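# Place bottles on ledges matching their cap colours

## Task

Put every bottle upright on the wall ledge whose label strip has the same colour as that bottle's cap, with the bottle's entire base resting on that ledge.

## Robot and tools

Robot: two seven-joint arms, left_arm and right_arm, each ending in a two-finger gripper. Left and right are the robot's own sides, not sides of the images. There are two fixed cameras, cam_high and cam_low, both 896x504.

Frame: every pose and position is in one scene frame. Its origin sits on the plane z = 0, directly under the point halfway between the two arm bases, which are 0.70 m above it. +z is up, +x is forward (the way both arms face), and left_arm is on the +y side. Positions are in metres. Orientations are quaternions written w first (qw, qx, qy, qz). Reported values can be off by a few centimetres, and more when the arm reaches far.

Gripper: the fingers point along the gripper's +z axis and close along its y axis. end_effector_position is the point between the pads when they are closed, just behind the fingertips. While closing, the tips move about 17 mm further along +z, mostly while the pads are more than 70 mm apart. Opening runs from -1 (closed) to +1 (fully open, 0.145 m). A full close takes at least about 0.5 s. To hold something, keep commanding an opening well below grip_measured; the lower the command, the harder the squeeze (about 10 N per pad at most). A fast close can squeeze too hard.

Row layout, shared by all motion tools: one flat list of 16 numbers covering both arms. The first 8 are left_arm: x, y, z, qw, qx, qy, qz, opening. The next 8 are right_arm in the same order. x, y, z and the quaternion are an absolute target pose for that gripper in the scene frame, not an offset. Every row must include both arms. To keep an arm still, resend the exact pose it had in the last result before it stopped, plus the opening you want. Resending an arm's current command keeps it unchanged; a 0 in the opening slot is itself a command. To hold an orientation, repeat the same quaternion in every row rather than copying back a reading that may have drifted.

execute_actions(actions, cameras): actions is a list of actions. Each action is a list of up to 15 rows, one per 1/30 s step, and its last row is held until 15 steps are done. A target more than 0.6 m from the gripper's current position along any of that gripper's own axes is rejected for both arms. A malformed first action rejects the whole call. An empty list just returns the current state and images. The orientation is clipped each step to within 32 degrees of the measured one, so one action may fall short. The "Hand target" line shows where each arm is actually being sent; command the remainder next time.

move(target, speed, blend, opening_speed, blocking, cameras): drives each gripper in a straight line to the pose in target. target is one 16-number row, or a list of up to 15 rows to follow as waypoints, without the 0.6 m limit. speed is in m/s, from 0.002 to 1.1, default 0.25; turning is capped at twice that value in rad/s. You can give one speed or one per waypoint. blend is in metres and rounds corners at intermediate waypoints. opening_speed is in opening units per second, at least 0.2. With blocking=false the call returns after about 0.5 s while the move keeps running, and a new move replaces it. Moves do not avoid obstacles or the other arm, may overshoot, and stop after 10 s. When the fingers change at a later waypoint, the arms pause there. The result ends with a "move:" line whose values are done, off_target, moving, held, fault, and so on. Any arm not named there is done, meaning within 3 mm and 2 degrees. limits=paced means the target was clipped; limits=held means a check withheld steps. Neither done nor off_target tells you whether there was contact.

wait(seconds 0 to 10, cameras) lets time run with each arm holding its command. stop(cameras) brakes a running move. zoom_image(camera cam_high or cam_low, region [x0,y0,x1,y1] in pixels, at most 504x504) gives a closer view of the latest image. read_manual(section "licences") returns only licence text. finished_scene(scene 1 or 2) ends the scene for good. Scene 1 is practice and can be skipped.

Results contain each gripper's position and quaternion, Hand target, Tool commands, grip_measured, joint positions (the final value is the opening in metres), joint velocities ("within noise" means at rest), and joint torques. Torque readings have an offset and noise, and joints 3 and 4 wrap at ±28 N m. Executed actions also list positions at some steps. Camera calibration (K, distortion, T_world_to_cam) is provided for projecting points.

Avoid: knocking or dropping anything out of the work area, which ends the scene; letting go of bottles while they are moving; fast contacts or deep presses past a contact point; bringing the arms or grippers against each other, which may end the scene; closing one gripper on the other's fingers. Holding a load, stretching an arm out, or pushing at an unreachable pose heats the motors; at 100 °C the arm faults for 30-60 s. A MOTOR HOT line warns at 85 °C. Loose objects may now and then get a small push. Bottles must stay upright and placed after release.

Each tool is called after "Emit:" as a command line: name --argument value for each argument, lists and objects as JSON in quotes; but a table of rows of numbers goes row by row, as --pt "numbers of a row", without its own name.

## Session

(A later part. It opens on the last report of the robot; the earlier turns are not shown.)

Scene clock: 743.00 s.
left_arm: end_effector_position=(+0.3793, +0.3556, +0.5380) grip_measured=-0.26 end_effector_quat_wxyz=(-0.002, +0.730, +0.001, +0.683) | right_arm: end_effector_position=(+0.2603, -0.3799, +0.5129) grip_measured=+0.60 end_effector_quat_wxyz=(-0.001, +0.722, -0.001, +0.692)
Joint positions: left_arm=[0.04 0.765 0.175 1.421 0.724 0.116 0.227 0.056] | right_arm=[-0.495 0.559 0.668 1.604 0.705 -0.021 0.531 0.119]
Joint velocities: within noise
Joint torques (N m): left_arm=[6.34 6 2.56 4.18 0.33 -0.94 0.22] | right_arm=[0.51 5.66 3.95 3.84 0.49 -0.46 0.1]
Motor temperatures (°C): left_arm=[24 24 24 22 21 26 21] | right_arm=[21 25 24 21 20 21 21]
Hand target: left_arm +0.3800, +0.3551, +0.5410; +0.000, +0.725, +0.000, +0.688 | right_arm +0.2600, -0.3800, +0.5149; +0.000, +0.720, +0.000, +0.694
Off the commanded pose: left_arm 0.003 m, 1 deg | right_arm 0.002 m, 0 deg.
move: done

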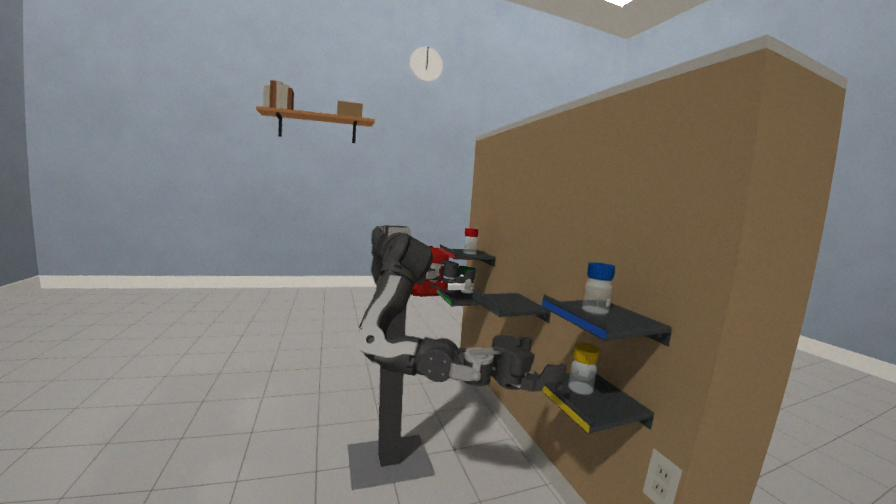

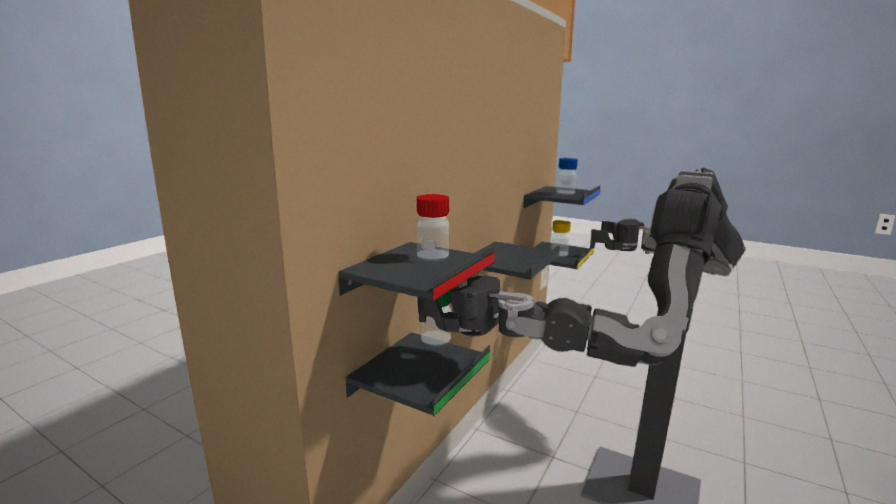

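Emit:
move --pt "0.380 0.355 0.512 0 0.7194 0 0.6946 -0.5 0.26 -0.38 0.515 0 0.7194 0 0.6946 0.6" --speed 0.07 --cameras '[]'

Emit:
move --pt "0.380 0.355 0.504 0 0.7194 0 0.6946 -0.5 0.26 -0.38 0.515 0 0.7194 0 0.6946 0.6" --speed 0.03 --cameras '[]'

Emit:
move --pt "0.380 0.355 0.499 0 0.7194 0 0.6946 -0.5 0.26 -0.38 0.515 0 0.7194 0 0.6946 0.6" --speed 0.02

Emit:
zoom_image --camera "cam_high" --region '[400, 210, 540, 330]'

Emit:
zoom_image --camera "cam_low" --region '[380, 250, 530, 400]'

Scene clock: 765.03 s.
left_arm: end_effector_position=(+0.3793, +0.3560, +0.5104) grip_measured=-0.26 end_effector_quat_wxyz=(-0.002, +0.723, +0.001, +0.691) | right_arm: end_effector_position=(+0.2603, -0.3799, +0.5129) grip_measured=+0.60 end_effector_quat_wxyz=(-0.001, +0.722, -0.001, +0.692)
Joint positions: left_arm=[0.051 0.712 0.139 1.312 0.682 -0.013 0.267 0.056] | right_arm=[-0.495 0.559 0.668 1.604 0.705 -0.021 0.531 0.119]
Joint velocities: within noise
Joint torques (N m): left_arm=[6.29 5.71 1.89 3.93 0.29 -0.93 0.23] | right_arm=[0.59 5.5 3.82 3.92 0.47 -0.46 0.1]
Motor temperatures (°C): left_arm=[24 26 25 23 21 27 21] | right_arm=[21 25 24 22 20 21 21]
Hand target: left_arm +0.3800, +0.3550, +0.5119; +0.000, +0.719, +0.000, +0.694 | right_arm +0.2600, -0.3800, +0.5149; +0.000, +0.720, +0.000, +0.694
Off the commanded pose: left_arm 0.002 m, 1 deg | right_arm 0.002 m, 0 deg.
move: done
No camera images: "cameras" was empty.

Scene clock: 765.80 s.
left_arm: end_effector_position=(+0.3801, +0.3565, +0.5081) grip_measured=-0.26 end_effector_quat_wxyz=(-0.003, +0.716, -0.001, +0.698) | right_arm: end_effector_position=(+0.2603, -0.3799, +0.5129) grip_measured=+0.60 end_effector_quat_wxyz=(-0.001, +0.722, -0.001, +0.692)
Joint positions: left_arm=[0.059 0.707 0.126 1.285 0.679 -0.057 0.275 0.056] | right_arm=[-0.495 0.559 0.668 1.604 0.705 -0.021 0.531 0.119]
Joint velocities: within noise
Joint torques (N m): left_arm=[5.53 5.31 1.03 3.17 0.29 -0.57 0.18] | right_arm=[0.49 5.37 3.9 3.9 0.47 -0.45 0.1]
Motor temperatures (°C): left_arm=[24 26 25 23 21 27 21] | right_arm=[21 25 24 22 20 21 21]
Hand target: left_arm +0.3800, +0.3549, +0.5040; +0.000, +0.720, +0.000, +0.694 | right_arm +0.2600, -0.3800, +0.5149; +0.000, +0.720, +0.000, +0.694
Off the commanded pose: left_arm 0.004 m, 1 deg | right_arm 0.002 m, 0 deg.
move: off_target (left_arm)
No camera images: "cameras" was empty.

Scene clock: 766.63 s.
left_arm: end_effector_position=(+0.3809, +0.3559, +0.5077) grip_measured=-0.26 end_effector_quat_wxyz=(-0.002, +0.709, -0.001, +0.705) | right_arm: end_effector_position=(+0.2603, -0.3799, +0.5129) grip_measured=+0.60 end_effector_quat_wxyz=(-0.001, +0.722, -0.001, +0.692)
Joint positions: left_arm=[0.065 0.709 0.107 1.267 0.692 -0.095 0.275 0.056] | right_arm=[-0.495 0.559 0.668 1.604 0.705 -0.021 0.531 0.119]
Joint velocities: within noise
Joint torques (N m): left_arm=[4.58 5.84 0.51 2.67 0.2 -0.18 0.11] | right_arm=[0.51 5.53 3.85 3.85 0.5 -0.46 0.11]
Motor temperatures (°C): left_arm=[24 26 25 23 21 26 21] | right_arm=[21 25 24 22 20 21 21]
Hand target: left_arm +0.3798, +0.3550, +0.4991; +0.000, +0.719, +0.000, +0.695 | right_arm +0.2600, -0.3800, +0.5149; +0.000, +0.720, +0.000, +0.694
Off the commanded pose: left_arm 0.009 m, 2 deg | right_arm 0.002 m, 0 deg.
move: off_target (left_arm)

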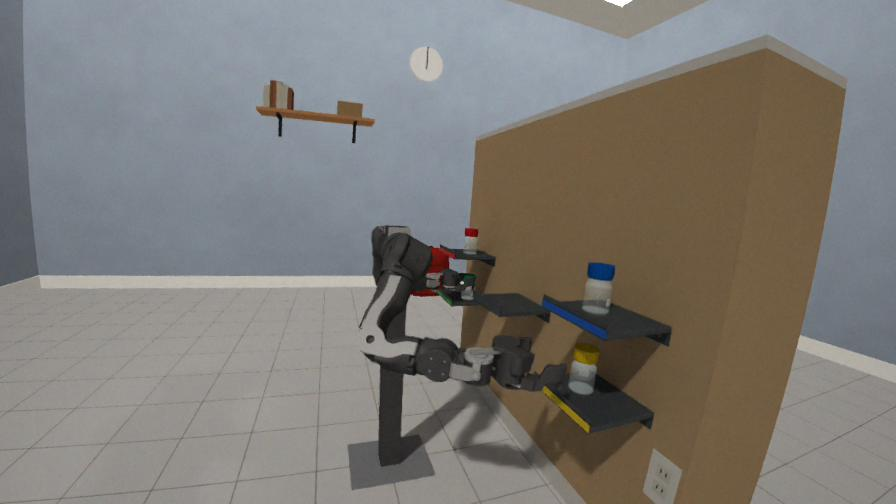

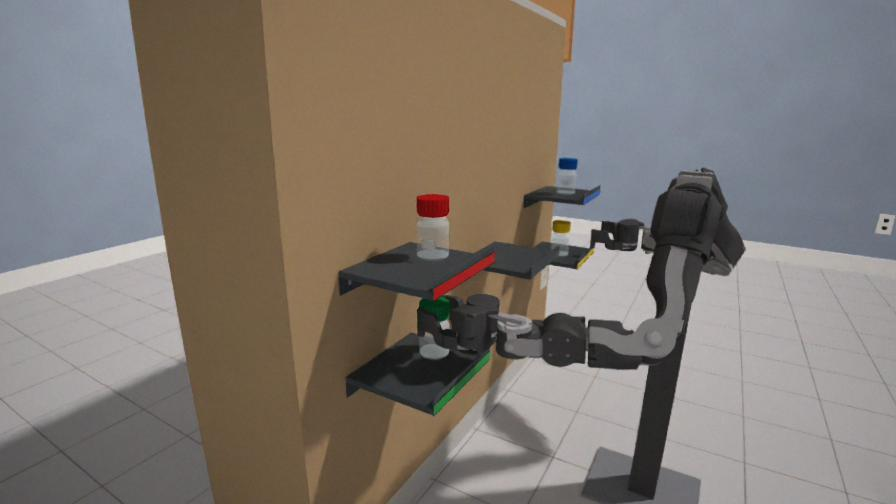

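Scaled by 3.600 from the camera's 896x504 image, which has a finer 1280x720 frame.

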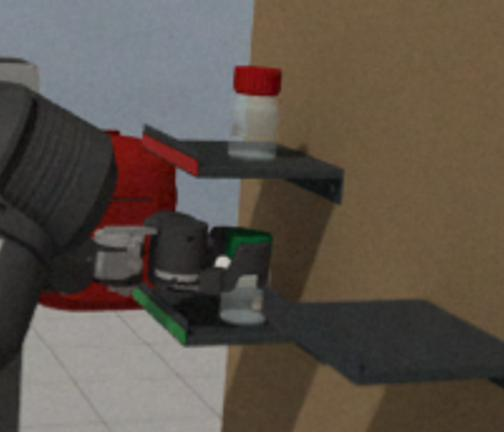

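Scaled by 3.360 from the camera's 896x504 image, which has a finer 1280x720 frame.

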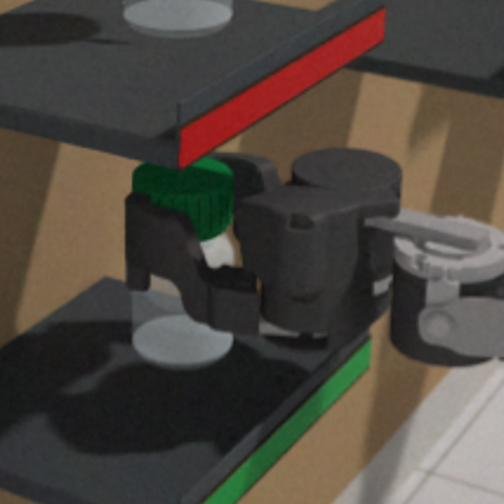

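Emit:
move --pt "0.380 0.3555 0.506 0 0.7194 0 0.6946 -0.5 0.26 -0.38 0.515 0 0.7194 0 0.6946 0.6" --pt "0.380 0.3555 0.506 0 0.7194 0 0.6946 0.3 0.26 -0.38 0.515 0 0.7194 0 0.6946 0.6" --pt "0.380 0.3555 0.506 0 0.7194 0 0.6946 0.6 0.26 -0.38 0.515 0 0.7194 0 0.6946 0.6" --pt "0.28 0.3555 0.515 0 0.7194 0 0.6946 0.6 0.26 -0.38 0.515 0 0.7194 0 0.6946 0.6" --speed 0.08 --opening_speed 0.5

Emit:
zoom_image --camera "cam_low" --region '[340, 170, 520, 420]'

Emit:
zoom_image --camera "cam_high" --region '[400, 210, 540, 330]'

Emit:
zoom_image --camera "cam_low" --region '[500, 140, 620, 280]'

Emit:
zoom_image --camera "cam_high" --region '[520, 240, 690, 440]'

Scene clock: 786.37 s.
left_arm: end_effector_position=(+0.2799, +0.3569, +0.5143) grip_measured=+0.60 end_effector_quat_wxyz=(-0.002, +0.721, +0.001, +0.693) | right_arm: end_effector_position=(+0.2603, -0.3799, +0.5129) grip_measured=+0.60 end_effector_quat_wxyz=(-0.001, +0.722, -0.001, +0.692)
Joint positions: left_arm=[-0.548 0.697 0.473 1.67 0.811 -0.112 0.284 0.119] | right_arm=[-0.495 0.559 0.668 1.604 0.705 -0.021 0.531 0.119]
Joint velocities: within noise
Joint torques (N m): left_arm=[1.6 5.24 2.35 4.53 0.34 -0.66 0.19] | right_arm=[0.38 5.53 3.9 3.78 0.49 -0.46 0.09]
Motor temperatures (°C): left_arm=[24 26 24 22 21 26 21] | right_arm=[21 25 24 22 20 21 21]
Hand target: left_arm +0.2800, +0.3555, +0.5150; +0.000, +0.719, +0.000, +0.695 | right_arm +0.2600, -0.3800, +0.5149; +0.000, +0.720, +0.000, +0.694
Off the commanded pose: left_arm 0.002 m, 0 deg | right_arm 0.002 m, 0 deg.
move: done

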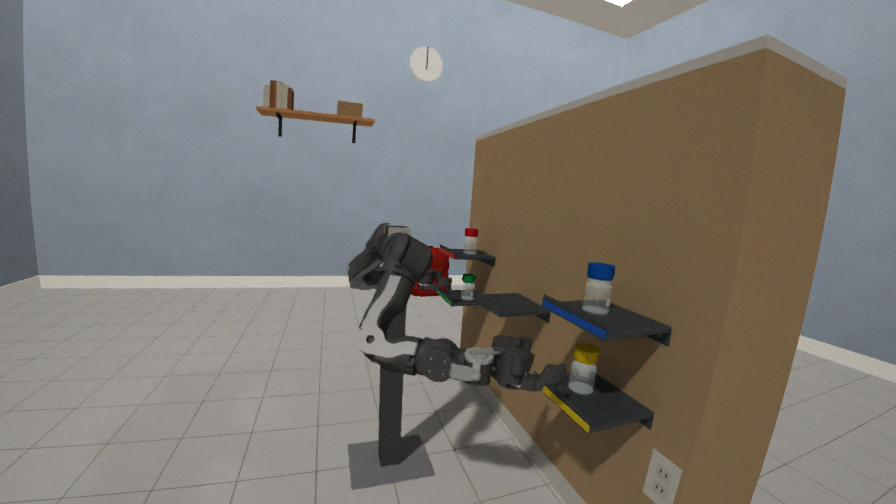

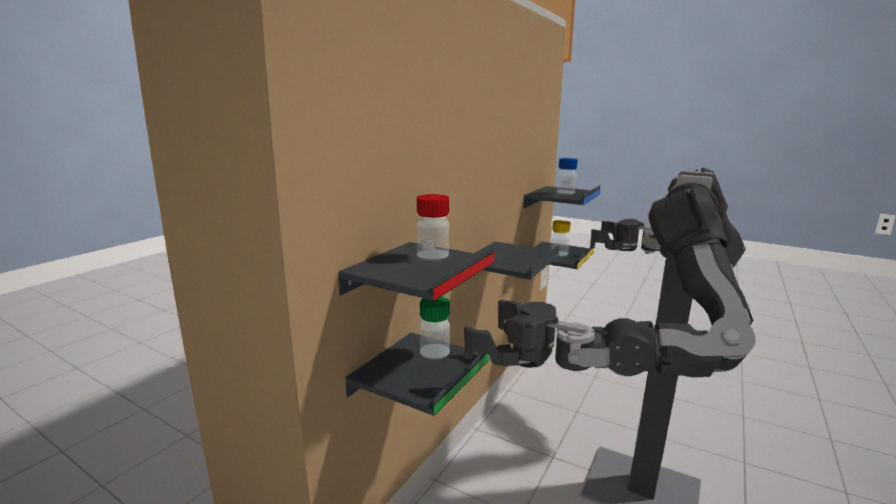

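Scaled by 2.016 from the camera's 896x504 image, which has a finer 1280x720 frame.

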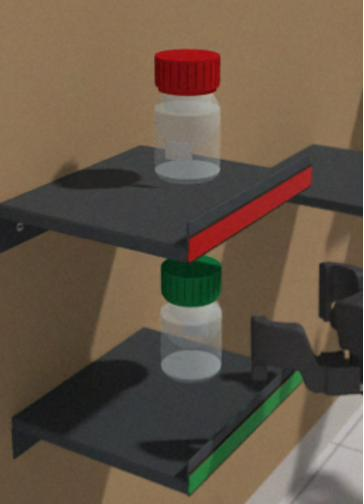

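Scaled by 3.600 from the camera's 896x504 image, which has a finer 1280x720 frame.

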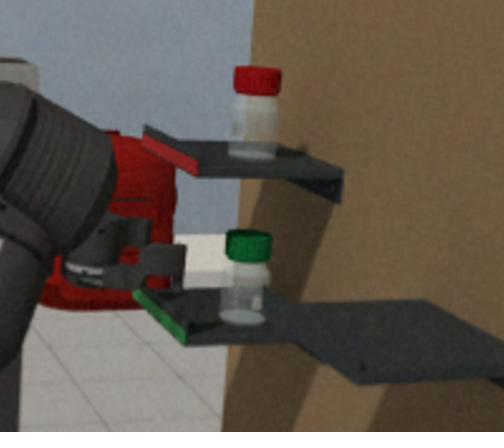

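Scaled by 3.600 from the camera's 896x504 image, which has a finer 1280x720 frame.

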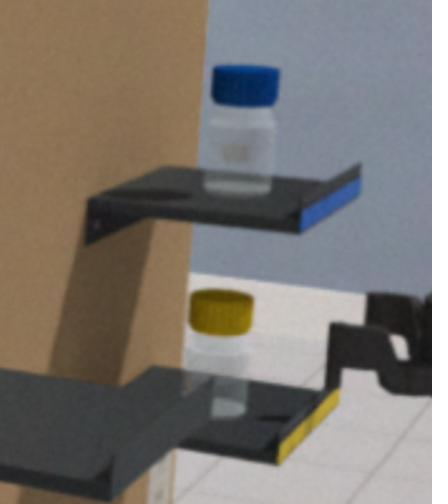

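Scaled by 2.520 from the camera's 896x504 image, which has a finer 1280x720 frame.

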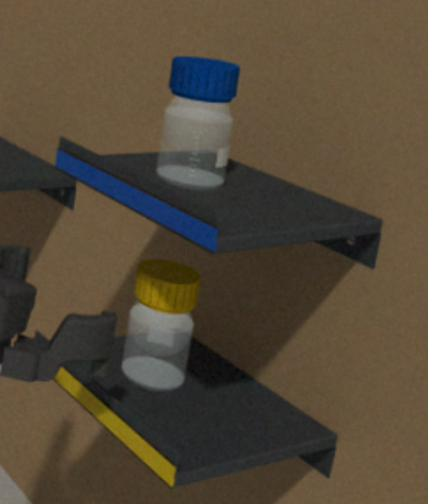

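Emit:
finished_scene --scene 2

The scene is finished: the task was done.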